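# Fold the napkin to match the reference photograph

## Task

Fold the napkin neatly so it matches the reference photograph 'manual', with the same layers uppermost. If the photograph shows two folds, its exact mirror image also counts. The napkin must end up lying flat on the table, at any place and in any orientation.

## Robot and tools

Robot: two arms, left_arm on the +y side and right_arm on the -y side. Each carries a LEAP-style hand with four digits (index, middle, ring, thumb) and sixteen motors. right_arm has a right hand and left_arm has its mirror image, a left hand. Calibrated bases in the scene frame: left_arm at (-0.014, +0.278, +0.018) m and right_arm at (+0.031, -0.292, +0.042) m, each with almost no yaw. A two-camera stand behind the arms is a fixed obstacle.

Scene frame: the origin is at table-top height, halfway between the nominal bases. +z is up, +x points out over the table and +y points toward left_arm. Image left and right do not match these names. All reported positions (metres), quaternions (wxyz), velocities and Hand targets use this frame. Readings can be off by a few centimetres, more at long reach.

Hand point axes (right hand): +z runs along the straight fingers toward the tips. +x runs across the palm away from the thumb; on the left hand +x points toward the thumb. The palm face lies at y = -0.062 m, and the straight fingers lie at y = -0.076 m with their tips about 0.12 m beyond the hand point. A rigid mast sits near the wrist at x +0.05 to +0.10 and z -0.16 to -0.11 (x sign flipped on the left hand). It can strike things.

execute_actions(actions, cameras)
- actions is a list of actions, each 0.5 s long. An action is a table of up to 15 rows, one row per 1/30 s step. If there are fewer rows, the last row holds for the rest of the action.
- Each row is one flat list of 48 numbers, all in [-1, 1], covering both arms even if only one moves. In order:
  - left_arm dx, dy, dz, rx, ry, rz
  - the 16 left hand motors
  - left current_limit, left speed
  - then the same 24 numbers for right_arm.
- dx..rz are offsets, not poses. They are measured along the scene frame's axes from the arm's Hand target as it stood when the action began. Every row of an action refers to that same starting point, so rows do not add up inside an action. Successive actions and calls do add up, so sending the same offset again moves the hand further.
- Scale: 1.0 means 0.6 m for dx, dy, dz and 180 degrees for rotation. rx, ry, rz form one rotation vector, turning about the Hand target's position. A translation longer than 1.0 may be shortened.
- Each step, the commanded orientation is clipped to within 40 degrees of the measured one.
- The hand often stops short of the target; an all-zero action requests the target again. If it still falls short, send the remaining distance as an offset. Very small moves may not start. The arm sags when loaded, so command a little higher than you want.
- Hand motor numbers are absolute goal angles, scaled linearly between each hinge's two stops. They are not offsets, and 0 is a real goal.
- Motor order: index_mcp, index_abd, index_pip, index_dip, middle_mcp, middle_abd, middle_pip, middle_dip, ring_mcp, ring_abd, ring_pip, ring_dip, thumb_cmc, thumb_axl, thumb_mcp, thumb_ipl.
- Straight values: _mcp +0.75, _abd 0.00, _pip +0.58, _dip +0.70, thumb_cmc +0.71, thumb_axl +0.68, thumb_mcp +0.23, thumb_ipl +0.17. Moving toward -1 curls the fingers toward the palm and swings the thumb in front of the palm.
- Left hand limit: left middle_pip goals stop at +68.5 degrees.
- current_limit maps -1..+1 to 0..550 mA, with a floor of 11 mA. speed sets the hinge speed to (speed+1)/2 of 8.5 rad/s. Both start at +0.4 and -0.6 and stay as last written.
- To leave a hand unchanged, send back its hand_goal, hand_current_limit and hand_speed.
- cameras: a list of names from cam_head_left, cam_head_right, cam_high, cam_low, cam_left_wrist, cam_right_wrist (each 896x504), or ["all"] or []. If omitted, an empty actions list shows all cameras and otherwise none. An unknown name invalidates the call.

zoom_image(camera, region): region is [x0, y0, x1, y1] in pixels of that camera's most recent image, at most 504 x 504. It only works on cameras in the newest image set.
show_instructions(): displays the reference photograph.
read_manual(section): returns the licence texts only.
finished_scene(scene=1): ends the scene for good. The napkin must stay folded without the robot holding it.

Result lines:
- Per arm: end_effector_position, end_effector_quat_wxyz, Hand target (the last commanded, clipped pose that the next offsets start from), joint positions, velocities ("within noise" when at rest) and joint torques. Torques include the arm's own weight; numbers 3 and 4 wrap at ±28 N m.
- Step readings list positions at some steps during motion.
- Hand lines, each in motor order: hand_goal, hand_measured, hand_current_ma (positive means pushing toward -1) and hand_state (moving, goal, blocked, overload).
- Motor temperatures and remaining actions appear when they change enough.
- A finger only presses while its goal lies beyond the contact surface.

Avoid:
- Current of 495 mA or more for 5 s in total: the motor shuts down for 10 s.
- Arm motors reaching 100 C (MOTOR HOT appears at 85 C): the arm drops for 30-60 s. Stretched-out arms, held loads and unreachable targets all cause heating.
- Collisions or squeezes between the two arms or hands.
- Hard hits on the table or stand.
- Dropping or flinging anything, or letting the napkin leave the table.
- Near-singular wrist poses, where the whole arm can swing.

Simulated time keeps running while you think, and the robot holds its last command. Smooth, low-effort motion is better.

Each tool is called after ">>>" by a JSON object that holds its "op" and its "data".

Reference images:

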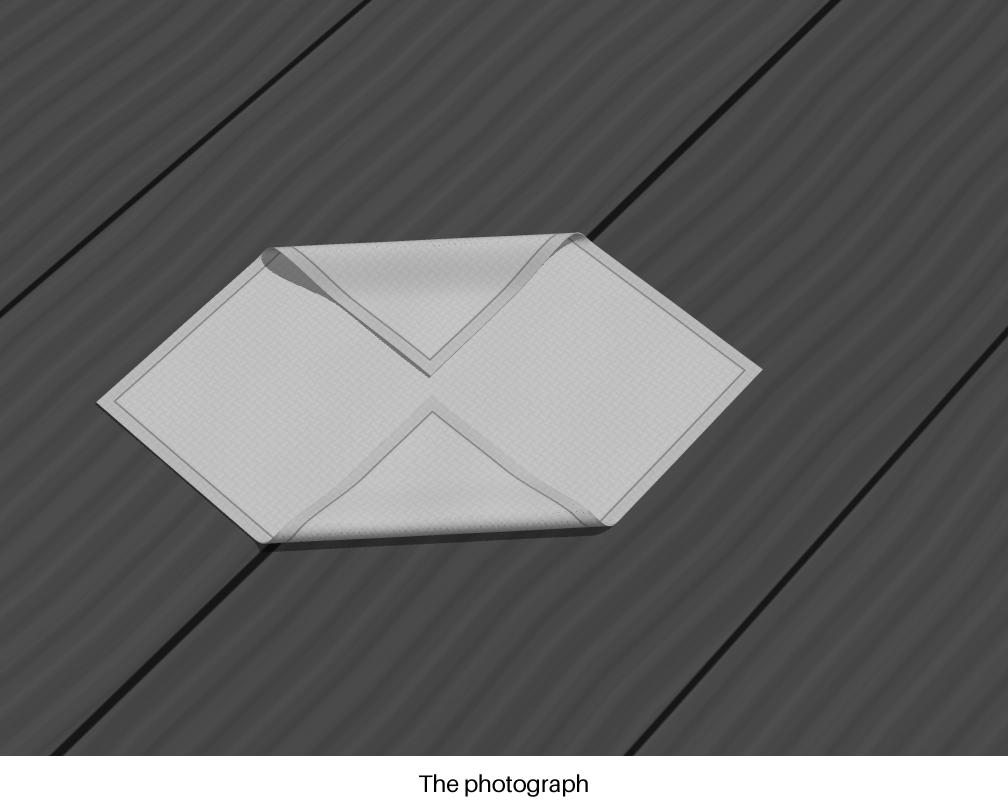

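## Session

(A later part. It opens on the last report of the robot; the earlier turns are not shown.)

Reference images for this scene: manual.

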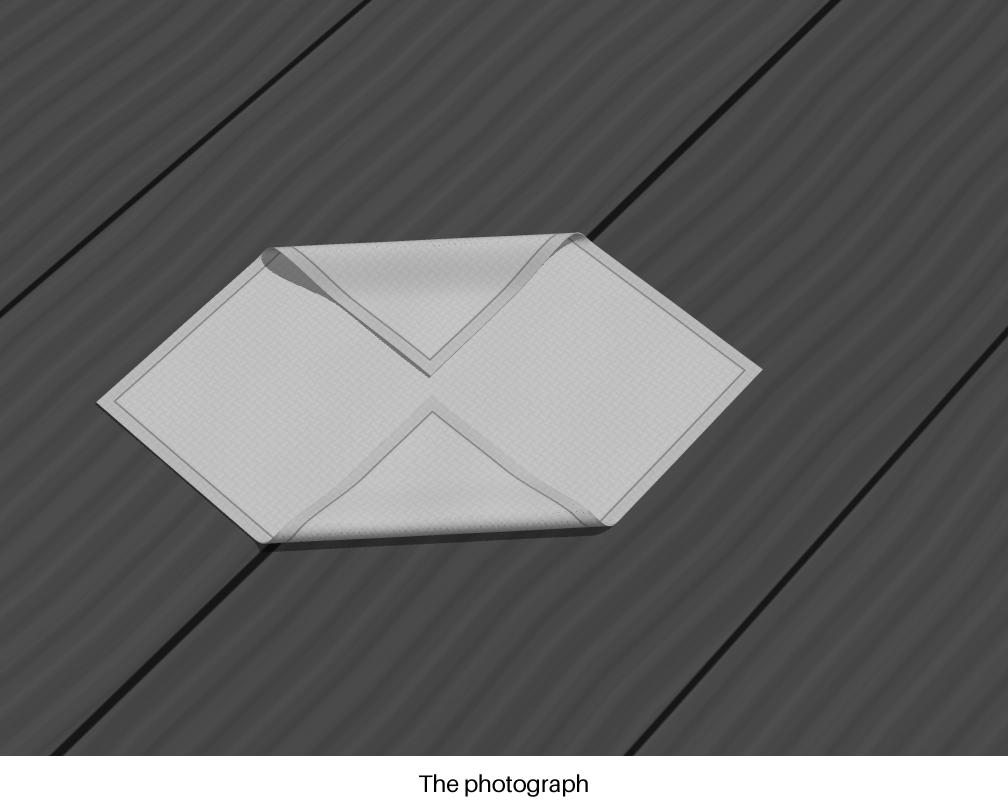

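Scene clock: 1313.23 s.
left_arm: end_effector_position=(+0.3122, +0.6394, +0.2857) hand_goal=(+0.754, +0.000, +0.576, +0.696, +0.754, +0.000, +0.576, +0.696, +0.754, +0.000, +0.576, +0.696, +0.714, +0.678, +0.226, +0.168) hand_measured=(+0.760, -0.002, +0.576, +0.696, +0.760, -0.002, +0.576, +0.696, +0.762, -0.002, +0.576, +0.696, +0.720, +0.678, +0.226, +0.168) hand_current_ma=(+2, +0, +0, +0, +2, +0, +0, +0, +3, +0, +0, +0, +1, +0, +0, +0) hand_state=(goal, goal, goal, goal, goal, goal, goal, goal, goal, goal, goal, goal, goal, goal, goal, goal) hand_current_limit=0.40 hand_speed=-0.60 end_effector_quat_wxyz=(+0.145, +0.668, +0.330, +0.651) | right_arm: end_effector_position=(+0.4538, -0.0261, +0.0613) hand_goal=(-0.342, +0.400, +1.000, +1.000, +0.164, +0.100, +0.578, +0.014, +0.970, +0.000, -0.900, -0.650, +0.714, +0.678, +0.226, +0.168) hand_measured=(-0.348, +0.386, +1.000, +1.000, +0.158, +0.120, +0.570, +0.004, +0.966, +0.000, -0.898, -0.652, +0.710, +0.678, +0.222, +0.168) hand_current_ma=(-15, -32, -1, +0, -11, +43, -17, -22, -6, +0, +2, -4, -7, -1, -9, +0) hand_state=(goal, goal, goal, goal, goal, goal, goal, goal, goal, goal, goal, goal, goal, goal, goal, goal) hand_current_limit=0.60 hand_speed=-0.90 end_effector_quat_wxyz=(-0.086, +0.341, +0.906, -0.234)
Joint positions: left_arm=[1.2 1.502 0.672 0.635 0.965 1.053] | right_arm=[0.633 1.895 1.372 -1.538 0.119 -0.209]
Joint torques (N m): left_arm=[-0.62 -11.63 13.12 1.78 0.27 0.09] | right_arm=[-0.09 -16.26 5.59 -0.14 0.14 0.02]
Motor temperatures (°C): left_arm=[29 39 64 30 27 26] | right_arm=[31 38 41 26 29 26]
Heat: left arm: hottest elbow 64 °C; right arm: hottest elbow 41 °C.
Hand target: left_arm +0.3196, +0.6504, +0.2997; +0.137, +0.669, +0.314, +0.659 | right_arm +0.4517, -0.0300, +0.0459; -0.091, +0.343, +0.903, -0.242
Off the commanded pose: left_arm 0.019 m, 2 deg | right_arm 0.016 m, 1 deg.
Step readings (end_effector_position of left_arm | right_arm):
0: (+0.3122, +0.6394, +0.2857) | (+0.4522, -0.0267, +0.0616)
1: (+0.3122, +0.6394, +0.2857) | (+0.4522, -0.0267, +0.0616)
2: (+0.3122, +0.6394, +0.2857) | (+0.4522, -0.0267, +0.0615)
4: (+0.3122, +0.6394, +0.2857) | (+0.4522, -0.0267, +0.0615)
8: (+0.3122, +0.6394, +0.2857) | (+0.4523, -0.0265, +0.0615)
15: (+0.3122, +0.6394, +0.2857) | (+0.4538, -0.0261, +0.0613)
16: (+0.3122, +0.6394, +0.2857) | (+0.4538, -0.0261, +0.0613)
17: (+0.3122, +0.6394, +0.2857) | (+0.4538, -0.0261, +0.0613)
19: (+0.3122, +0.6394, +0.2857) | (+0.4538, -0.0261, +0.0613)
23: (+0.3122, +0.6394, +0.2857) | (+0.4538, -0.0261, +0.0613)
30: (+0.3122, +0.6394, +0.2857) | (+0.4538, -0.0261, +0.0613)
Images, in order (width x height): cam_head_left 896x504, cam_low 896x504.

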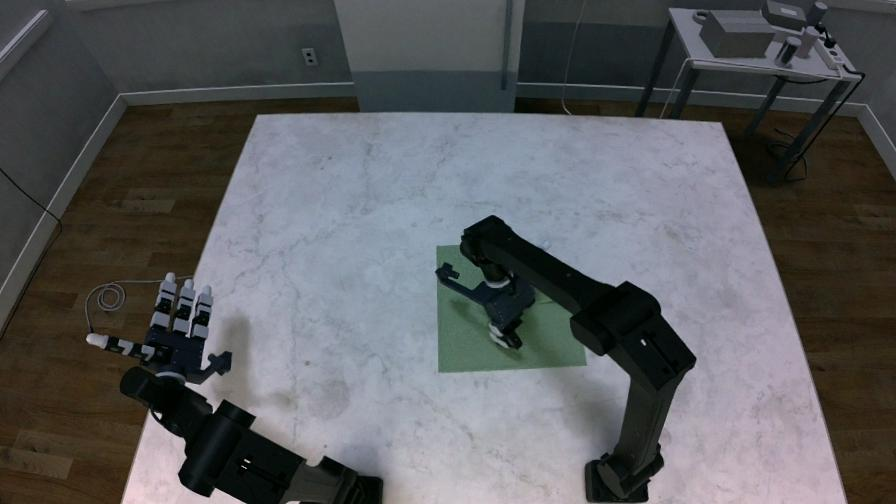

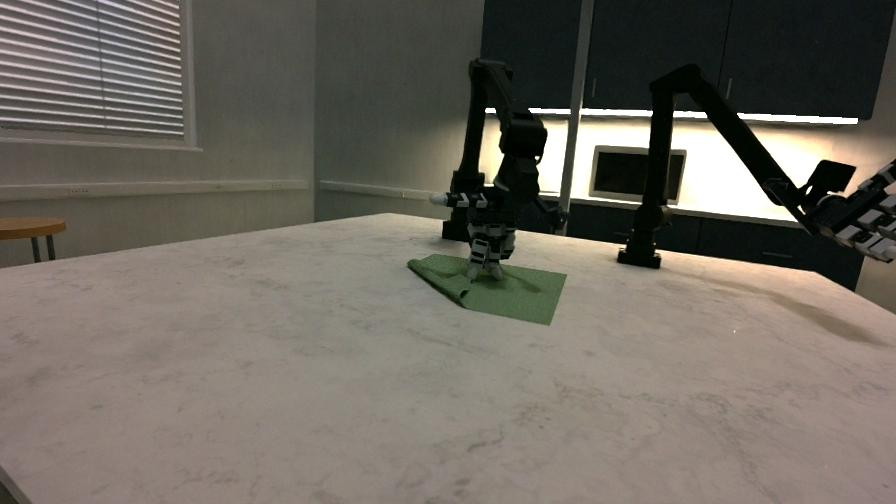

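>>> {"op": "execute_actions", "data": {"actions": [[[0,0,0,0,0,0,0.754,0,0.576,0.696,0.754,0,0.576,0.696,0.754,0,0.576,0.696,0.714,0.678,0.226,0.168,0.4,-0.6,0.015,0.0,0.09,0,0,0,-0.342,0.4,1,1,0.164,0.1,0.577,0.0145,0.97,0,-0.9,-0.65,0.714,0.678,0.226,0.168,0.4,-0.9]],[[0,0,0,0,0,0,0.754,0,0.576,0.696,0.754,0,0.576,0.696,0.754,0,0.576,0.696,0.714,0.678,0.226,0.168,0.4,-0.6,0,0,0.09,0,0,0,-0.342,0.05,1,1,0.164,-0.05,0.577,0.0145,0.97,0,-0.9,-0.65,0.714,0.678,0.226,0.168,0.4,-0.85]],[[0,0,0,0,0,0,0.754,0,0.576,0.696,0.754,0,0.576,0.696,0.754,0,0.576,0.696,0.714,0.678,0.226,0.168,0.4,-0.6,0,-0.22,0.04,0,0,0,-0.342,0.05,1,1,0.164,-0.05,0.577,0.0145,0.97,0,-0.9,-0.65,0.714,0.678,0.226,0.168,0.4,-0.85]],[[0,0,0,0,0,0,0.754,0,0.576,0.696,0.754,0,0.576,0.696,0.754,0,0.576,0.696,0.714,0.678,0.226,0.168,0.4,-0.6,0,-0.22,0.0,0,0,0,-0.342,0.05,1,1,0.164,-0.05,0.577,0.0145,0.97,0,-0.9,-0.65,0.714,0.678,0.226,0.168,0.4,-0.85]]], "cameras": ["cam_head_left","cam_low","cam_high"]}}

>>> {"op": "zoom_image", "data": {"camera": "cam_low", "region": [400, 245, 580, 330]}}

>>> {"op": "zoom_image", "data": {"camera": "cam_head_left", "region": [400, 200, 620, 400]}}

Scene clock: 1328.67 s.
left_arm: end_effector_position=(+0.3122, +0.6394, +0.2857) hand_goal=(+0.754, +0.000, +0.576, +0.696, +0.754, +0.000, +0.576, +0.696, +0.754, +0.000, +0.576, +0.696, +0.714, +0.678, +0.226, +0.168) hand_measured=(+0.760, -0.002, +0.576, +0.696, +0.760, -0.002, +0.576, +0.696, +0.762, -0.002, +0.576, +0.696, +0.720, +0.678, +0.226, +0.168) hand_current_ma=(+2, +0, +0, +0, +2, +0, +0, +0, +3, +0, +0, +0, +1, +0, +0, +0) hand_state=(goal, goal, goal, goal, goal, goal, goal, goal, goal, goal, goal, goal, goal, goal, goal, goal) hand_current_limit=0.40 hand_speed=-0.60 end_effector_quat_wxyz=(+0.145, +0.668, +0.330, +0.651) | right_arm: end_effector_position=(+0.4561, -0.2966, +0.1687) hand_goal=(-0.342, +0.050, +1.000, +1.000, +0.164, -0.050, +0.578, +0.014, +0.970, +0.000, -0.900, -0.650, +0.714, +0.678, +0.226, +0.168) hand_measured=(-0.338, +0.052, +1.000, +1.000, +0.164, -0.048, +0.576, +0.012, +0.966, +0.000, -0.898, -0.652, +0.710, +0.678, +0.222, +0.168) hand_current_ma=(+10, +3, -1, +0, +1, +3, -3, -4, -7, +0, +2, -4, -9, -1, -9, +0) hand_state=(goal, goal, goal, goal, goal, goal, goal, goal, goal, goal, goal, goal, goal, goal, goal, goal) hand_current_limit=0.40 hand_speed=-0.85 end_effector_quat_wxyz=(-0.104, +0.345, +0.899, -0.250)
Joint positions: left_arm=[1.2 1.502 0.672 0.635 0.965 1.053] | right_arm=[0.074 1.576 1.25 -1.663 0.367 -0.706]
Joint torques (N m): left_arm=[-0.56 -11.69 13.12 1.77 0.28 0.1] | right_arm=[-0.09 -15.44 8.08 -0.09 0.22 -0.11]
Motor temperatures (°C): left_arm=[29 39 64 30 27 26] | right_arm=[31 38 41 26 29 26]
Heat: left arm: hottest elbow 64 °C; right arm: hottest elbow 41 °C.
Hand target: left_arm +0.3196, +0.6504, +0.2997; +0.137, +0.669, +0.314, +0.659 | right_arm +0.4608, -0.2940, +0.1779; -0.091, +0.343, +0.903, -0.242
Off the commanded pose: left_arm 0.019 m, 2 deg | right_arm 0.011 m, 2 deg.
Step readings (end_effector_position of left_arm | right_arm):
0: (+0.3122, +0.6394, +0.2857) | (+0.4538, -0.0261, +0.0613)
1: (+0.3122, +0.6394, +0.2857) | (+0.4538, -0.0261, +0.0613)
2: (+0.3122, +0.6394, +0.2857) | (+0.4527, -0.0269, +0.0616)
4: (+0.3122, +0.6394, +0.2857) | (+0.4480, -0.0308, +0.0626)
8: (+0.3122, +0.6394, +0.2857) | (+0.4397, -0.0384, +0.0667)
15: (+0.3122, +0.6394, +0.2857) | (+0.4432, -0.0374, +0.0755)
16: (+0.3122, +0.6394, +0.2857) | (+0.4435, -0.0372, +0.0766)
17: (+0.3122, +0.6394, +0.2857) | (+0.4432, -0.0375, +0.0785)
19: (+0.3122, +0.6394, +0.2857) | (+0.4414, -0.0389, +0.0856)
23: (+0.3122, +0.6394, +0.2857) | (+0.4410, -0.0395, +0.1129)
30: (+0.3122, +0.6394, +0.2857) | (+0.4481, -0.0348, +0.1410)
31: (+0.3122, +0.6394, +0.2857) | (+0.4485, -0.0354, +0.1410)
32: (+0.3122, +0.6394, +0.2857) | (+0.4497, -0.0394, +0.1408)
34: (+0.3122, +0.6394, +0.2857) | (+0.4517, -0.0592, +0.1414)
38: (+0.3122, +0.6394, +0.2857) | (+0.4596, -0.1303, +0.1512)
45: (+0.3122, +0.6394, +0.2857) | (+0.4695, -0.1730, +0.1758)
46: (+0.3122, +0.6394, +0.2857) | (+0.4687, -0.1720, +0.1765)
47: (+0.3122, +0.6394, +0.2857) | (+0.4675, -0.1752, +0.1761)
49: (+0.3122, +0.6394, +0.2857) | (+0.4633, -0.1930, +0.1727)
53: (+0.3122, +0.6394, +0.2857) | (+0.4575, -0.2651, +0.1664)
60: (+0.3122, +0.6394, +0.2857) | (+0.4571, -0.3066, +0.1691)
Images, in order (width x height): cam_head_left 896x504, cam_high 896x504, cam_low 896x504.

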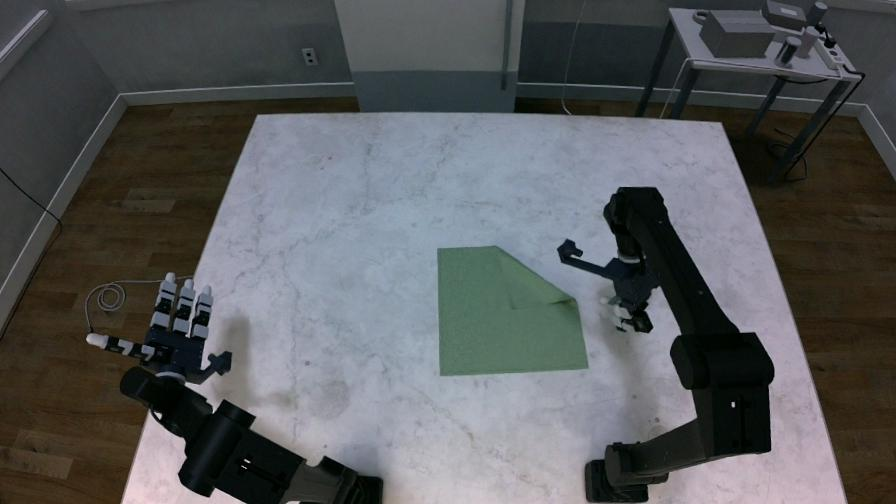

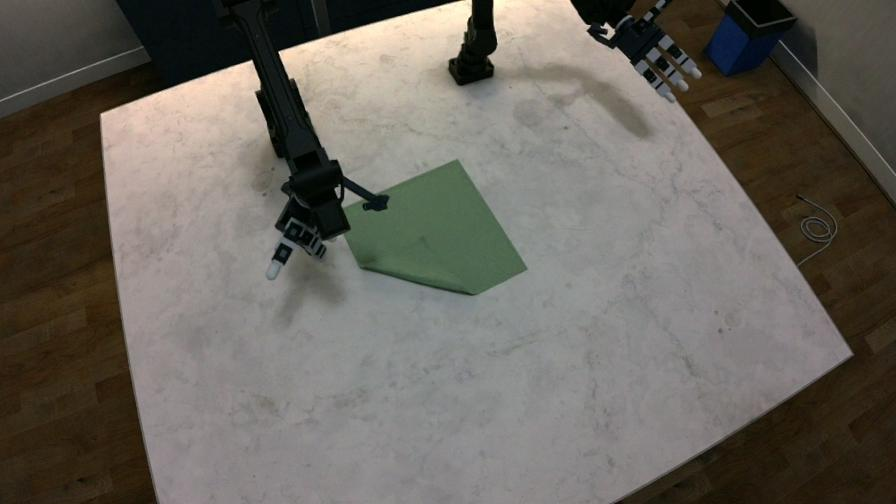

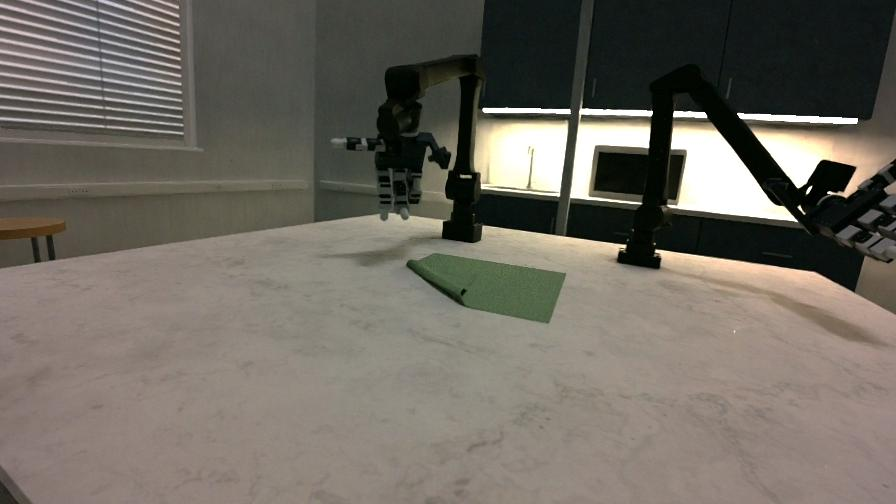

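Scaled by 2.800.

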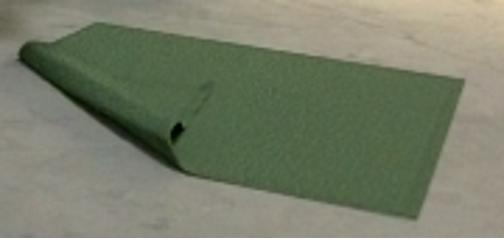

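Scaled by 2.291.

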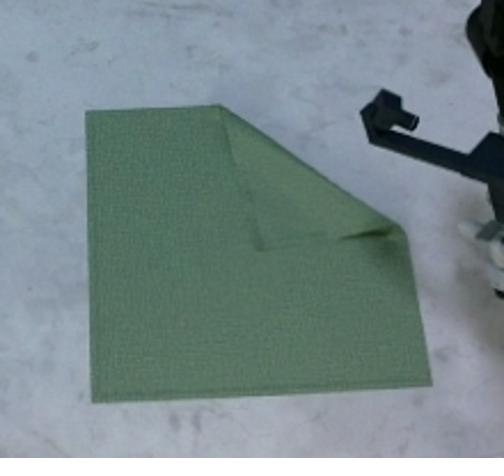

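>>> {"op": "execute_actions", "data": {"actions": [[[0,0,0,0,0,0,0.754,0,0.576,0.696,0.754,0,0.576,0.696,0.754,0,0.576,0.696,0.714,0.678,0.226,0.168,0.4,-0.6,0,0.18,-0.02,0,0,0,-0.342,-0.1,1,1,0.164,0.1,0.577,0.0145,0.97,0,-0.9,-0.65,0.714,0.678,0.226,0.168,0.4,-0.85]],[[0,0,0,0,0,0,0.754,0,0.576,0.696,0.754,0,0.576,0.696,0.754,0,0.576,0.696,0.714,0.678,0.226,0.168,0.4,-0.6,0.02,0.165,-0.04,0,0,0,-0.342,-0.1,1,1,0.164,0.1,0.577,0.0145,0.97,0,-0.9,-0.65,0.714,0.678,0.226,0.168,0.4,-0.85]],[[0,0,0,0,0,0,0.754,0,0.576,0.696,0.754,0,0.576,0.696,0.754,0,0.576,0.696,0.714,0.678,0.226,0.168,0.4,-0.6,0,0,-0.09,0,0,0,-0.342,-0.1,1,1,0.164,0.1,0.577,0.0145,0.97,0,-0.9,-0.65,0.714,0.678,0.226,0.168,0.4,-0.85]]], "cameras": ["cam_low"]}}

>>> {"op": "zoom_image", "data": {"camera": "cam_low", "region": [440, 245, 530, 300]}}

Scene clock: 1383.47 s.
left_arm: end_effector_position=(+0.3122, +0.6394, +0.2857) hand_goal=(+0.754, +0.000, +0.576, +0.696, +0.754, +0.000, +0.576, +0.696, +0.754, +0.000, +0.576, +0.696, +0.714, +0.678, +0.226, +0.168) hand_measured=(+0.760, -0.002, +0.576, +0.696, +0.760, -0.002, +0.576, +0.696, +0.762, -0.002, +0.576, +0.696, +0.720, +0.678, +0.226, +0.168) hand_current_ma=(+2, +0, +0, +0, +2, +0, +0, +0, +3, +0, +0, +0, +1, +0, +0, +0) hand_state=(goal, goal, goal, goal, goal, goal, goal, goal, goal, goal, goal, goal, goal, goal, goal, goal) hand_current_limit=0.40 hand_speed=-0.60 end_effector_quat_wxyz=(+0.145, +0.668, +0.330, +0.651) | right_arm: end_effector_position=(+0.4691, -0.0867, +0.0862) hand_goal=(-0.342, -0.100, +1.000, +1.000, +0.164, +0.100, +0.578, +0.014, +0.970, +0.000, -0.900, -0.650, +0.714, +0.678, +0.226, +0.168) hand_measured=(-0.336, -0.096, +1.000, +1.000, +0.166, +0.098, +0.576, +0.012, +0.966, +0.000, -0.898, -0.652, +0.710, +0.678, +0.222, +0.168) hand_current_ma=(+12, +5, -1, +0, +3, -5, -2, -4, -7, +0, +2, -4, -7, -1, -9, +0) hand_state=(goal, goal, goal, goal, goal, goal, goal, goal, goal, goal, goal, goal, goal, goal, goal, goal) hand_current_limit=0.40 hand_speed=-0.85 end_effector_quat_wxyz=(-0.097, +0.336, +0.904, -0.245)
Joint positions: left_arm=[1.2 1.502 0.672 0.635 0.965 1.053] | right_arm=[0.51 1.838 1.358 -1.597 0.175 -0.323]
Joint torques (N m): left_arm=[-0.62 -11.69 13.12 1.77 0.27 0.1] | right_arm=[0.09 -17.73 6.95 -0.51 0.21 0.08]
Motor temperatures (°C): left_arm=[29 39 65 30 27 26] | right_arm=[31 38 41 26 29 26]
Heat: left arm: hottest elbow 65 °C; right arm: hottest elbow 41 °C.
Hand target: left_arm +0.3196, +0.6504, +0.2997; +0.137, +0.669, +0.314, +0.659 | right_arm +0.4727, -0.0870, +0.0879; -0.091, +0.343, +0.903, -0.242
Off the commanded pose: left_arm 0.019 m, 2 deg | right_arm 0.004 m, 1 deg.
Step readings (end_effector_position of left_arm | right_arm):
0: (+0.3122, +0.6394, +0.2857) | (+0.4561, -0.2966, +0.1687)
1: (+0.3122, +0.6394, +0.2857) | (+0.4561, -0.2956, +0.1686)
2: (+0.3122, +0.6394, +0.2857) | (+0.4563, -0.2907, +0.1684)
4: (+0.3122, +0.6394, +0.2857) | (+0.4564, -0.2705, +0.1681)
8: (+0.3122, +0.6394, +0.2857) | (+0.4488, -0.2074, +0.1656)
15: (+0.3122, +0.6394, +0.2857) | (+0.4408, -0.1804, +0.1516)
16: (+0.3122, +0.6394, +0.2857) | (+0.4414, -0.1818, +0.1506)
17: (+0.3122, +0.6394, +0.2857) | (+0.4420, -0.1798, +0.1498)
19: (+0.3122, +0.6394, +0.2857) | (+0.4461, -0.1663, +0.1472)
23: (+0.3122, +0.6394, +0.2857) | (+0.4504, -0.1145, +0.1375)
30: (+0.3122, +0.6394, +0.2857) | (+0.4469, -0.0855, +0.1238)
31: (+0.3122, +0.6394, +0.2857) | (+0.4479, -0.0873, +0.1238)
32: (+0.3122, +0.6394, +0.2857) | (+0.4500, -0.0888, +0.1235)
34: (+0.3122, +0.6394, +0.2857) | (+0.4572, -0.0883, +0.1198)
38: (+0.3122, +0.6394, +0.2857) | (+0.4674, -0.0872, +0.1032)
45: (+0.3122, +0.6394, +0.2857) | (+0.4691, -0.0867, +0.0862)
Images, in order (width x height): cam_low 896x504.

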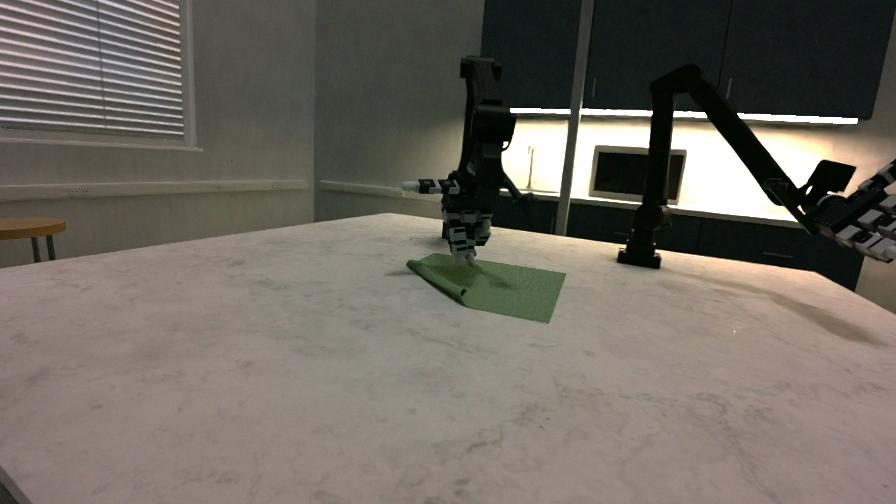

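Scaled by 5.600.

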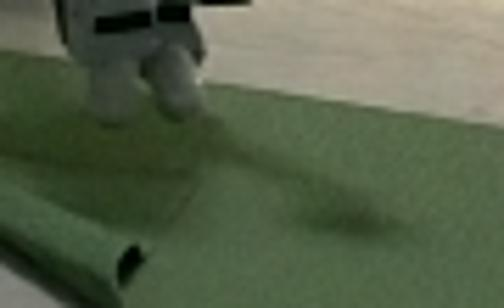

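>>> {"op": "execute_actions", "data": {"actions": [[[0,0,0,0,0,0,0.754,0,0.576,0.696,0.754,0,0.576,0.696,0.754,0,0.576,0.696,0.714,0.678,0.226,0.168,0.4,-0.6,0,0.007,-0.024,0,0,0,-0.342,-0.1,1,1,0.164,0.1,0.577,0.0145,0.97,0,-0.9,-0.65,0.714,0.678,0.226,0.168,0.4,-0.85]]], "cameras": ["cam_low"]}}

>>> {"op": "zoom_image", "data": {"camera": "cam_low", "region": [440, 245, 530, 300]}}

Scene clock: 1389.10 s.
left_arm: end_effector_position=(+0.3122, +0.6394, +0.2857) hand_goal=(+0.754, +0.000, +0.576, +0.696, +0.754, +0.000, +0.576, +0.696, +0.754, +0.000, +0.576, +0.696, +0.714, +0.678, +0.226, +0.168) hand_measured=(+0.760, -0.002, +0.576, +0.696, +0.760, -0.002, +0.576, +0.696, +0.762, -0.002, +0.576, +0.696, +0.720, +0.678, +0.226, +0.168) hand_current_ma=(+2, +0, +0, +0, +2, +0, +0, +0, +3, +0, +0, +0, +1, +0, +0, +0) hand_state=(goal, goal, goal, goal, goal, goal, goal, goal, goal, goal, goal, goal, goal, goal, goal, goal) hand_current_limit=0.40 hand_speed=-0.60 end_effector_quat_wxyz=(+0.145, +0.668, +0.330, +0.651) | right_arm: end_effector_position=(+0.4739, -0.0849, +0.0786) hand_goal=(-0.342, -0.100, +1.000, +1.000, +0.164, +0.100, +0.578, +0.014, +0.970, +0.000, -0.900, -0.650, +0.714, +0.678, +0.226, +0.168) hand_measured=(-0.336, -0.096, +1.000, +1.000, +0.166, +0.098, +0.576, +0.012, +0.966, +0.000, -0.898, -0.652, +0.710, +0.678, +0.222, +0.168) hand_current_ma=(+12, +5, -1, +0, +3, -5, -2, -4, -7, +0, +2, -4, -7, -1, -9, +0) hand_state=(goal, goal, goal, goal, goal, goal, goal, goal, goal, goal, goal, goal, goal, goal, goal, goal) hand_current_limit=0.40 hand_speed=-0.85 end_effector_quat_wxyz=(-0.091, +0.341, +0.904, -0.240)
Joint positions: left_arm=[1.2 1.502 0.672 0.635 0.965 1.053] | right_arm=[0.51 1.849 1.354 -1.567 0.175 -0.316]
Joint torques (N m): left_arm=[-0.56 -11.63 13.12 1.77 0.27 0.09] | right_arm=[0.56 -17.38 6.64 -0.36 0.09 0.04]
Motor temperatures (°C): left_arm=[29 39 65 29 27 26] | right_arm=[31 38 41 26 29 26]
Heat: left arm: hottest elbow 65 °C; right arm: hottest elbow 41 °C.
Hand target: left_arm +0.3196, +0.6504, +0.2997; +0.137, +0.669, +0.314, +0.659 | right_arm +0.4728, -0.0828, +0.0736; -0.091, +0.343, +0.903, -0.242
Off the commanded pose: left_arm 0.019 m, 2 deg | right_arm 0.006 m, 0 deg.
Step readings (end_effector_position of left_arm | right_arm):
0: (+0.3122, +0.6394, +0.2857) | (+0.4691, -0.0868, +0.0862)
1: (+0.3122, +0.6394, +0.2857) | (+0.4692, -0.0867, +0.0862)
2: (+0.3122, +0.6394, +0.2857) | (+0.4697, -0.0865, +0.0861)
4: (+0.3122, +0.6394, +0.2857) | (+0.4720, -0.0854, +0.0855)
8: (+0.3122, +0.6394, +0.2857) | (+0.4749, -0.0841, +0.0832)
15: (+0.3122, +0.6394, +0.2857) | (+0.4742, -0.0847, +0.0788)
Images, in order (width x height): cam_low 896x504.

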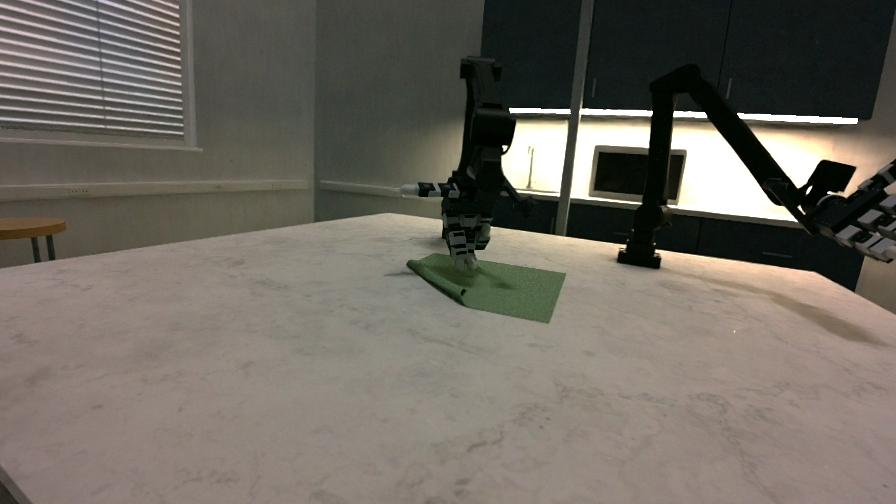

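Scaled by 5.600.

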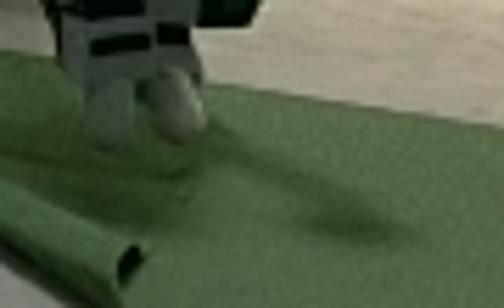

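>>> {"op": "execute_actions", "data": {"actions": [[[0,0,0,0,0,0,0.754,0,0.576,0.696,0.754,0,0.576,0.696,0.754,0,0.576,0.696,0.714,0.678,0.226,0.168,0.4,-0.6,-0.008,0.003,-0.018,0,0,0,-0.342,-0.1,1,1,0.164,0.1,0.577,0.0145,0.97,0,-0.9,-0.65,0.714,0.678,0.226,0.168,0.4,-0.85]]], "cameras": ["cam_low"]}}

>>> {"op": "zoom_image", "data": {"camera": "cam_low", "region": [440, 250, 510, 295]}}

Scene clock: 1395.43 s.
left_arm: end_effector_position=(+0.3122, +0.6394, +0.2857) hand_goal=(+0.754, +0.000, +0.576, +0.696, +0.754, +0.000, +0.576, +0.696, +0.754, +0.000, +0.576, +0.696, +0.714, +0.678, +0.226, +0.168) hand_measured=(+0.760, -0.002, +0.576, +0.696, +0.760, -0.002, +0.576, +0.696, +0.762, -0.002, +0.576, +0.696, +0.720, +0.678, +0.226, +0.168) hand_current_ma=(+2, +0, +0, +0, +2, +0, +0, +0, +3, +0, +0, +0, +1, +0, +0, +0) hand_state=(goal, goal, goal, goal, goal, goal, goal, goal, goal, goal, goal, goal, goal, goal, goal, goal) hand_current_limit=0.40 hand_speed=-0.60 end_effector_quat_wxyz=(+0.145, +0.668, +0.330, +0.651) | right_arm: end_effector_position=(+0.4694, -0.0840, +0.0669) hand_goal=(-0.342, -0.100, +1.000, +1.000, +0.164, +0.100, +0.578, +0.014, +0.970, +0.000, -0.900, -0.650, +0.714, +0.678, +0.226, +0.168) hand_measured=(-0.336, -0.096, +1.000, +1.000, +0.166, +0.098, +0.576, +0.012, +0.966, +0.000, -0.898, -0.652, +0.710, +0.678, +0.222, +0.168) hand_current_ma=(+12, +5, -1, +0, +3, -5, -2, -4, -7, +0, +2, -4, -7, -1, -9, +0) hand_state=(goal, goal, goal, goal, goal, goal, goal, goal, goal, goal, goal, goal, goal, goal, goal, goal) hand_current_limit=0.40 hand_speed=-0.85 end_effector_quat_wxyz=(-0.092, +0.341, +0.904, -0.241)
Joint positions: left_arm=[1.2 1.502 0.672 0.635 0.965 1.053] | right_arm=[0.517 1.858 1.331 -1.538 0.172 -0.309]
Joint torques (N m): left_arm=[-0.56 -11.63 13.12 1.77 0.27 0.1] | right_arm=[0.5 -17.08 6.46 -0.27 0.11 0.08]
Motor temperatures (°C): left_arm=[29 39 65 29 27 26] | right_arm=[31 38 41 26 29 26]
Heat: left arm: hottest elbow 65 °C; right arm: hottest elbow 41 °C.
Hand target: left_arm +0.3196, +0.6504, +0.2997; +0.137, +0.669, +0.314, +0.659 | right_arm +0.4680, -0.0810, +0.0626; -0.091, +0.343, +0.903, -0.242
Off the commanded pose: left_arm 0.019 m, 2 deg | right_arm 0.005 m, 0 deg.
Step readings (end_effector_position of left_arm | right_arm):
0: (+0.3122, +0.6394, +0.2857) | (+0.4739, -0.0849, +0.0786)
1: (+0.3122, +0.6394, +0.2857) | (+0.4740, -0.0848, +0.0786)
2: (+0.3122, +0.6394, +0.2857) | (+0.4740, -0.0847, +0.0781)
4: (+0.3122, +0.6394, +0.2857) | (+0.4735, -0.0840, +0.0758)
8: (+0.3122, +0.6394, +0.2857) | (+0.4702, -0.0846, +0.0703)
15: (+0.3122, +0.6394, +0.2857) | (+0.4693, -0.0840, +0.0669)
Images, in order (width x height): cam_low 896x504.

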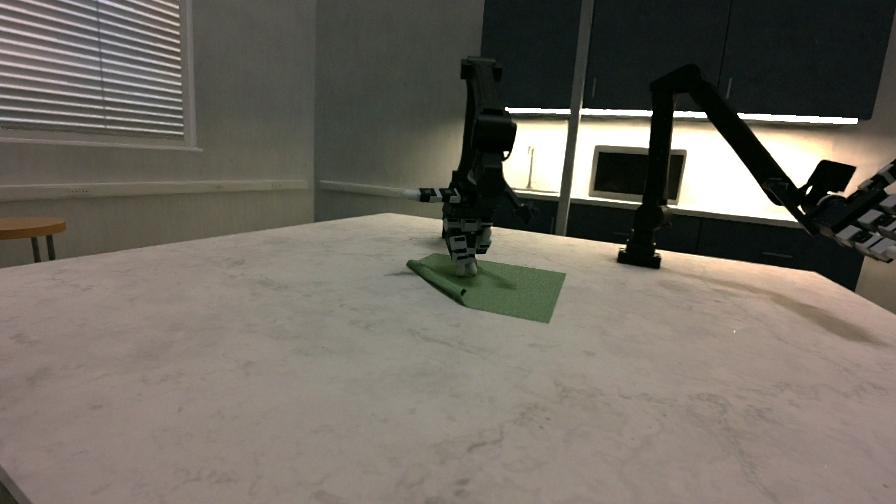

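Scaled by 7.200.

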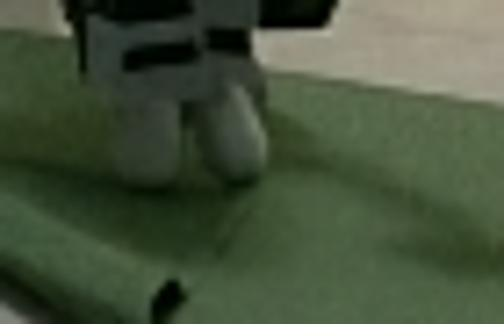

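>>> {"op": "execute_actions", "data": {"actions": [[[0,0,0,0,0,0,0.754,0,0.576,0.696,0.754,0,0.576,0.696,0.754,0,0.576,0.696,0.714,0.678,0.226,0.168,0.4,-0.6,-0.026,0.025,0.01,0,0,0,-0.342,-0.1,1,1,0.164,0.1,0.577,0.0145,0.97,0,-0.9,-0.65,0.714,0.678,0.226,0.168,0.4,-0.85]]], "cameras": ["cam_low"]}}

>>> {"op": "zoom_image", "data": {"camera": "cam_low", "region": [440, 250, 510, 295]}}

Scene clock: 1431.67 s.
left_arm: end_effector_position=(+0.3122, +0.6394, +0.2857) hand_goal=(+0.754, +0.000, +0.576, +0.696, +0.754, +0.000, +0.576, +0.696, +0.754, +0.000, +0.576, +0.696, +0.714, +0.678, +0.226, +0.168) hand_measured=(+0.760, -0.002, +0.576, +0.696, +0.760, -0.002, +0.576, +0.696, +0.762, -0.002, +0.576, +0.696, +0.720, +0.678, +0.226, +0.168) hand_current_ma=(+2, +0, +0, +0, +2, +0, +0, +0, +3, +0, +0, +0, +1, +0, +0, +0) hand_state=(goal, goal, goal, goal, goal, goal, goal, goal, goal, goal, goal, goal, goal, goal, goal, goal) hand_current_limit=0.40 hand_speed=-0.60 end_effector_quat_wxyz=(+0.145, +0.668, +0.330, +0.651) | right_arm: end_effector_position=(+0.4566, -0.0662, +0.0646) hand_goal=(-0.342, -0.100, +1.000, +1.000, +0.164, +0.100, +0.578, +0.014, +0.970, +0.000, -0.900, -0.650, +0.714, +0.678, +0.226, +0.168) hand_measured=(-0.344, -0.098, +1.000, +1.000, +0.166, +0.098, +0.576, +0.012, +0.966, +0.000, -0.898, -0.652, +0.710, +0.678, +0.222, +0.168) hand_current_ma=(-6, +3, -1, +0, +3, -4, -2, -4, -7, +0, +2, -4, -7, -1, -9, +0) hand_state=(goal, goal, goal, goal, goal, goal, goal, goal, goal, goal, goal, goal, goal, goal, goal, goal) hand_current_limit=0.40 hand_speed=-0.85 end_effector_quat_wxyz=(-0.091, +0.342, +0.904, -0.242)
Joint positions: left_arm=[1.2 1.502 0.672 0.635 0.965 1.053] | right_arm=[0.562 1.858 1.323 -1.538 0.152 -0.267]
Joint torques (N m): left_arm=[-0.62 -11.63 13.14 1.78 0.27 0.1] | right_arm=[1.2 -18.78 6.09 -0.75 0.02 0.03]
Motor temperatures (°C): left_arm=[29 39 65 29 27 26] | right_arm=[31 37 41 26 29 26]
Heat: left arm: hottest elbow 65 °C; right arm: hottest elbow 41 °C.
Hand target: left_arm +0.3196, +0.6504, +0.2997; +0.137, +0.669, +0.314, +0.659 | right_arm +0.4524, -0.0659, +0.0686; -0.091, +0.343, +0.903, -0.242
Off the commanded pose: left_arm 0.019 m, 2 deg | right_arm 0.006 m, 0 deg.
Step readings (end_effector_position of left_arm | right_arm):
0: (+0.3122, +0.6394, +0.2857) | (+0.4694, -0.0840, +0.0669)
1: (+0.3122, +0.6394, +0.2857) | (+0.4693, -0.0838, +0.0669)
2: (+0.3122, +0.6394, +0.2857) | (+0.4684, -0.0824, +0.0667)
4: (+0.3122, +0.6394, +0.2857) | (+0.4658, -0.0801, +0.0658)
8: (+0.3122, +0.6394, +0.2857) | (+0.4596, -0.0721, +0.0646)
15: (+0.3122, +0.6394, +0.2857) | (+0.4568, -0.0665, +0.0647)
Images, in order (width x height): cam_low 896x504.

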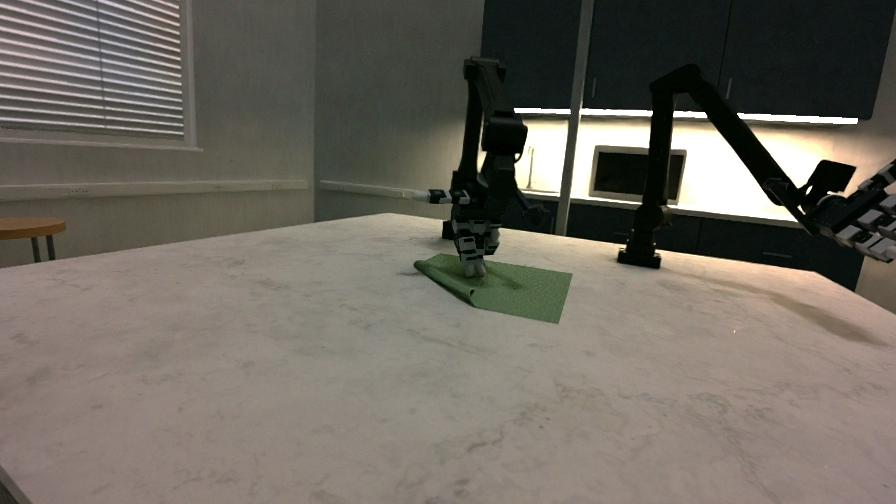

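Scaled by 7.200.

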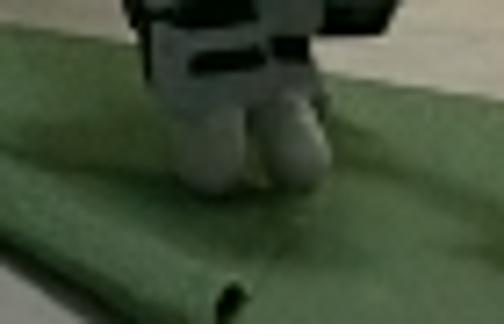

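>>> {"op": "execute_actions", "data": {"actions": [[[0,0,0,0,0,0,0.754,0,0.576,0.696,0.754,0,0.576,0.696,0.754,0,0.576,0.696,0.714,0.678,0.226,0.168,0.4,-0.6,0.015,0.01,0.035,0,0,0,-0.342,-0.1,1,1,0.164,0.1,0.577,0.0145,0.97,0,-0.9,-0.65,0.714,0.678,0.226,0.168,0.4,-0.85]],[[0,0,0,0,0,0,0.754,0,0.576,0.696,0.754,0,0.576,0.696,0.754,0,0.576,0.696,0.714,0.678,0.226,0.168,0.4,-0.6,-0.026,0.025,0.01,0,0,0,-0.342,-0.1,1,1,0.164,0.1,0.577,0.0145,0.97,0,-0.9,-0.65,0.714,0.678,0.226,0.168,0.4,-0.85]]], "cameras": ["cam_low","cam_head_left"]}}

>>> {"op": "zoom_image", "data": {"camera": "cam_low", "region": [440, 250, 510, 295]}}

>>> {"op": "zoom_image", "data": {"camera": "cam_head_left", "region": [400, 200, 620, 400]}}

Scene clock: 1440.93 s.
left_arm: end_effector_position=(+0.3122, +0.6394, +0.2857) hand_goal=(+0.754, +0.000, +0.576, +0.696, +0.754, +0.000, +0.576, +0.696, +0.754, +0.000, +0.576, +0.696, +0.714, +0.678, +0.226, +0.168) hand_measured=(+0.760, -0.002, +0.576, +0.696, +0.760, -0.002, +0.576, +0.696, +0.762, -0.002, +0.576, +0.696, +0.720, +0.678, +0.226, +0.168) hand_current_ma=(+2, +0, +0, +0, +2, +0, +0, +0, +3, +0, +0, +0, +1, +0, +0, +0) hand_state=(goal, goal, goal, goal, goal, goal, goal, goal, goal, goal, goal, goal, goal, goal, goal, goal) hand_current_limit=0.40 hand_speed=-0.60 end_effector_quat_wxyz=(+0.145, +0.668, +0.330, +0.651) | right_arm: end_effector_position=(+0.4310, -0.0535, +0.0749) hand_goal=(-0.342, -0.100, +1.000, +1.000, +0.164, +0.100, +0.578, +0.014, +0.970, +0.000, -0.900, -0.650, +0.714, +0.678, +0.226, +0.168) hand_measured=(-0.340, -0.098, +0.998, +1.000, +0.166, +0.098, +0.576, +0.012, +0.966, +0.000, -0.898, -0.652, +0.710, +0.678, +0.222, +0.168) hand_current_ma=(+5, +3, -2, +0, +3, -4, -2, -4, -7, +0, +2, -4, -7, -1, -9, +0) hand_state=(goal, goal, goal, goal, goal, goal, goal, goal, goal, goal, goal, goal, goal, goal, goal, goal) hand_current_limit=0.40 hand_speed=-0.85 end_effector_quat_wxyz=(-0.105, +0.334, +0.900, -0.260)
Joint positions: left_arm=[1.2 1.502 0.672 0.635 0.965 1.053] | right_arm=[0.612 1.842 1.323 -1.607 0.128 -0.233]
Joint torques (N m): left_arm=[-0.56 -11.63 13.12 1.8 0.27 0.1] | right_arm=[0.26 -18.96 10.09 -1.22 0.14 0.05]
Motor temperatures (°C): left_arm=[29 39 65 29 27 26] | right_arm=[31 37 40 26 29 26]
Heat: left arm: hottest elbow 65 °C; right arm: hottest elbow 40 °C.
Hand target: left_arm +0.3196, +0.6504, +0.2997; +0.137, +0.669, +0.314, +0.659 | right_arm +0.4459, -0.0450, +0.0958; -0.091, +0.343, +0.903, -0.242
Off the commanded pose: left_arm 0.019 m, 2 deg | right_arm 0.027 m, 3 deg.
Step readings (end_effector_position of left_arm | right_arm):
0: (+0.3122, +0.6394, +0.2857) | (+0.4567, -0.0662, +0.0646)
1: (+0.3122, +0.6394, +0.2857) | (+0.4566, -0.0663, +0.0647)
2: (+0.3122, +0.6394, +0.2857) | (+0.4558, -0.0667, +0.0648)
4: (+0.3122, +0.6394, +0.2857) | (+0.4525, -0.0686, +0.0654)
8: (+0.3122, +0.6394, +0.2857) | (+0.4466, -0.0720, +0.0667)
15: (+0.3122, +0.6394, +0.2857) | (+0.4447, -0.0731, +0.0672)
16: (+0.3122, +0.6394, +0.2857) | (+0.4445, -0.0731, +0.0672)
17: (+0.3122, +0.6394, +0.2857) | (+0.4438, -0.0723, +0.0674)
19: (+0.3122, +0.6394, +0.2857) | (+0.4413, -0.0698, +0.0680)
23: (+0.3122, +0.6394, +0.2857) | (+0.4348, -0.0596, +0.0713)
30: (+0.3122, +0.6394, +0.2857) | (+0.4308, -0.0532, +0.0748)
Images, in order (width x height): cam_head_left 896x504, cam_low 896x504.

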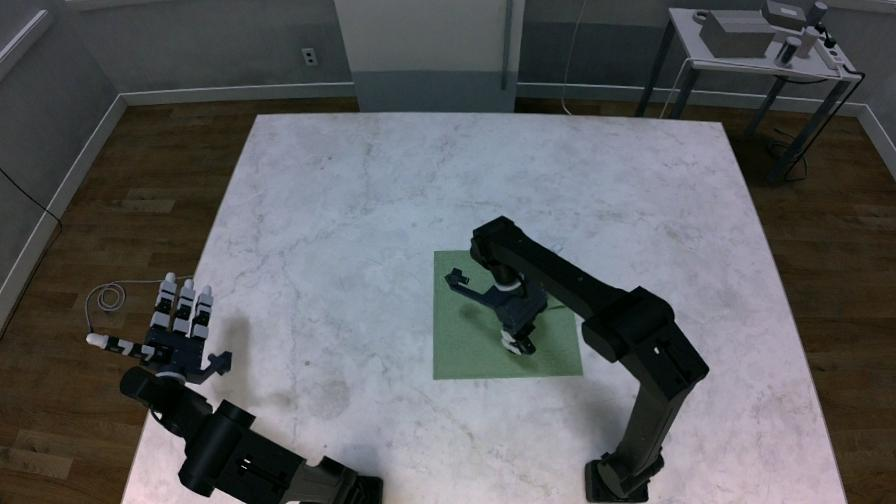

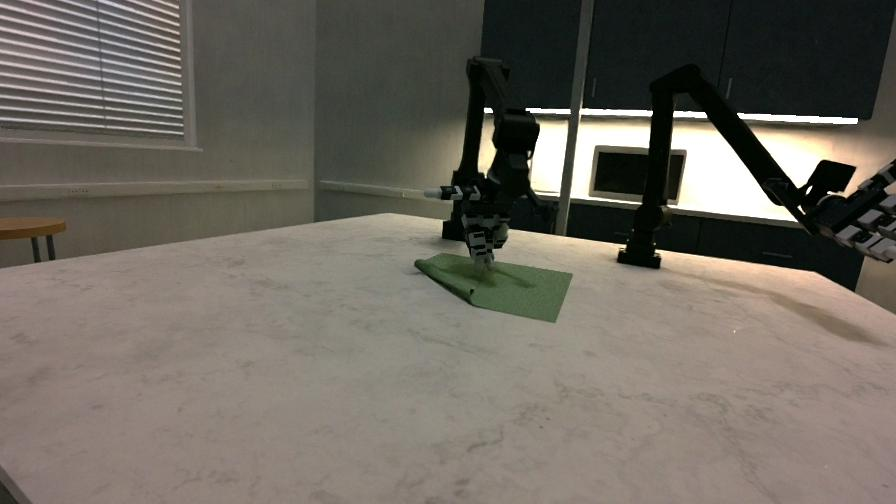

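Scaled by 7.200.

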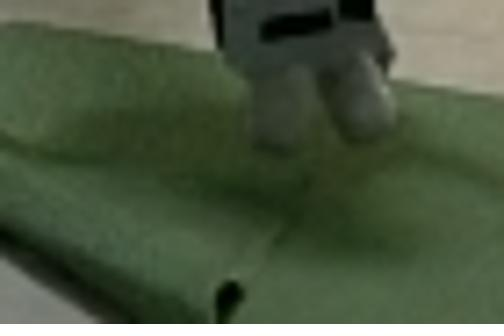

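Scaled by 2.291.

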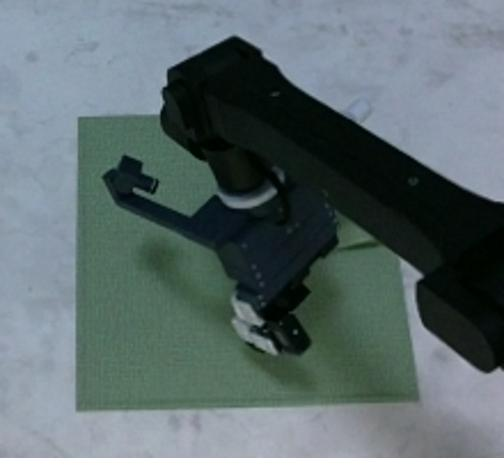

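>>> {"op": "execute_actions", "data": {"actions": [[[0,0,0,0,0,0,0.754,0,0.576,0.696,0.754,0,0.576,0.696,0.754,0,0.576,0.696,0.714,0.678,0.226,0.168,0.4,-0.6,-0.008,-0.008,-0.042,0,0,0,-0.342,-0.1,1,1,0.164,0.1,0.577,0.0145,0.97,0,-0.9,-0.65,0.714,0.678,0.226,0.168,0.4,-0.85]]], "cameras": ["cam_low"]}}

>>> {"op": "zoom_image", "data": {"camera": "cam_low", "region": [440, 250, 510, 295]}}

Scene clock: 1454.30 s.
left_arm: end_effector_position=(+0.3122, +0.6394, +0.2857) hand_goal=(+0.754, +0.000, +0.576, +0.696, +0.754, +0.000, +0.576, +0.696, +0.754, +0.000, +0.576, +0.696, +0.714, +0.678, +0.226, +0.168) hand_measured=(+0.760, -0.002, +0.576, +0.696, +0.760, -0.002, +0.576, +0.696, +0.762, -0.002, +0.576, +0.696, +0.720, +0.678, +0.226, +0.168) hand_current_ma=(+2, +0, +0, +0, +2, +0, +0, +0, +3, +0, +0, +0, +1, +0, +0, +0) hand_state=(goal, goal, goal, goal, goal, goal, goal, goal, goal, goal, goal, goal, goal, goal, goal, goal) hand_current_limit=0.40 hand_speed=-0.60 end_effector_quat_wxyz=(+0.145, +0.668, +0.330, +0.651) | right_arm: end_effector_position=(+0.4410, -0.0468, +0.0725) hand_goal=(-0.342, -0.100, +1.000, +1.000, +0.164, +0.100, +0.578, +0.014, +0.970, +0.000, -0.900, -0.650, +0.714, +0.678, +0.226, +0.168) hand_measured=(-0.340, -0.098, +0.998, +1.000, +0.166, +0.098, +0.576, +0.012, +0.966, +0.000, -0.898, -0.652, +0.710, +0.678, +0.222, +0.168) hand_current_ma=(+6, +3, -2, +0, +3, -4, -2, -4, -7, +0, +2, -4, -7, -1, -9, +0) hand_state=(goal, goal, goal, goal, goal, goal, goal, goal, goal, goal, goal, goal, goal, goal, goal, goal) hand_current_limit=0.40 hand_speed=-0.85 end_effector_quat_wxyz=(-0.092, +0.338, +0.905, -0.241)
Joint positions: left_arm=[1.2 1.502 0.672 0.635 0.965 1.053] | right_arm=[0.612 1.842 1.323 -1.56 0.128 -0.233]
Joint torques (N m): left_arm=[-0.62 -11.63 13.12 1.78 0.27 0.09] | right_arm=[-0.09 -17.49 6.11 -0.34 0.18 0.02]
Motor temperatures (°C): left_arm=[29 39 65 29 27 26] | right_arm=[31 38 41 26 29 26]
Heat: left arm: hottest elbow 65 °C; right arm: hottest elbow 41 °C.
Hand target: left_arm +0.3196, +0.6504, +0.2997; +0.137, +0.669, +0.314, +0.659 | right_arm +0.4411, -0.0498, +0.0706; -0.091, +0.343, +0.903, -0.242
Off the commanded pose: left_arm 0.019 m, 2 deg | right_arm 0.004 m, 1 deg.
Step readings (end_effector_position of left_arm | right_arm):
0: (+0.3122, +0.6394, +0.2857) | (+0.4310, -0.0535, +0.0749)
1: (+0.3122, +0.6394, +0.2857) | (+0.4310, -0.0535, +0.0749)
2: (+0.3122, +0.6394, +0.2857) | (+0.4312, -0.0534, +0.0748)
4: (+0.3122, +0.6394, +0.2857) | (+0.4336, -0.0518, +0.0742)
8: (+0.3122, +0.6394, +0.2857) | (+0.4389, -0.0482, +0.0730)
15: (+0.3122, +0.6394, +0.2857) | (+0.4409, -0.0469, +0.0726)
Images, in order (width x height): cam_low 896x504.

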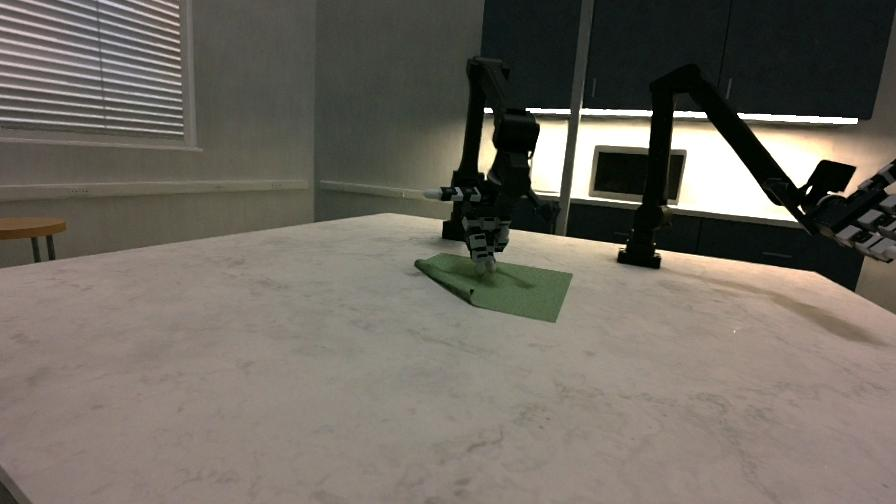

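Scaled by 7.200.

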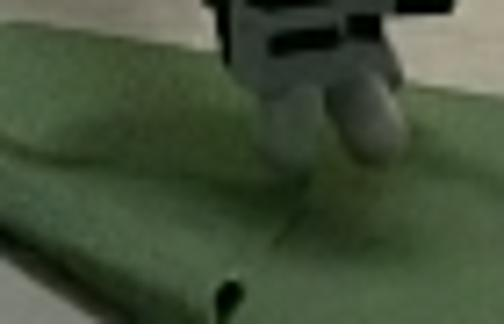

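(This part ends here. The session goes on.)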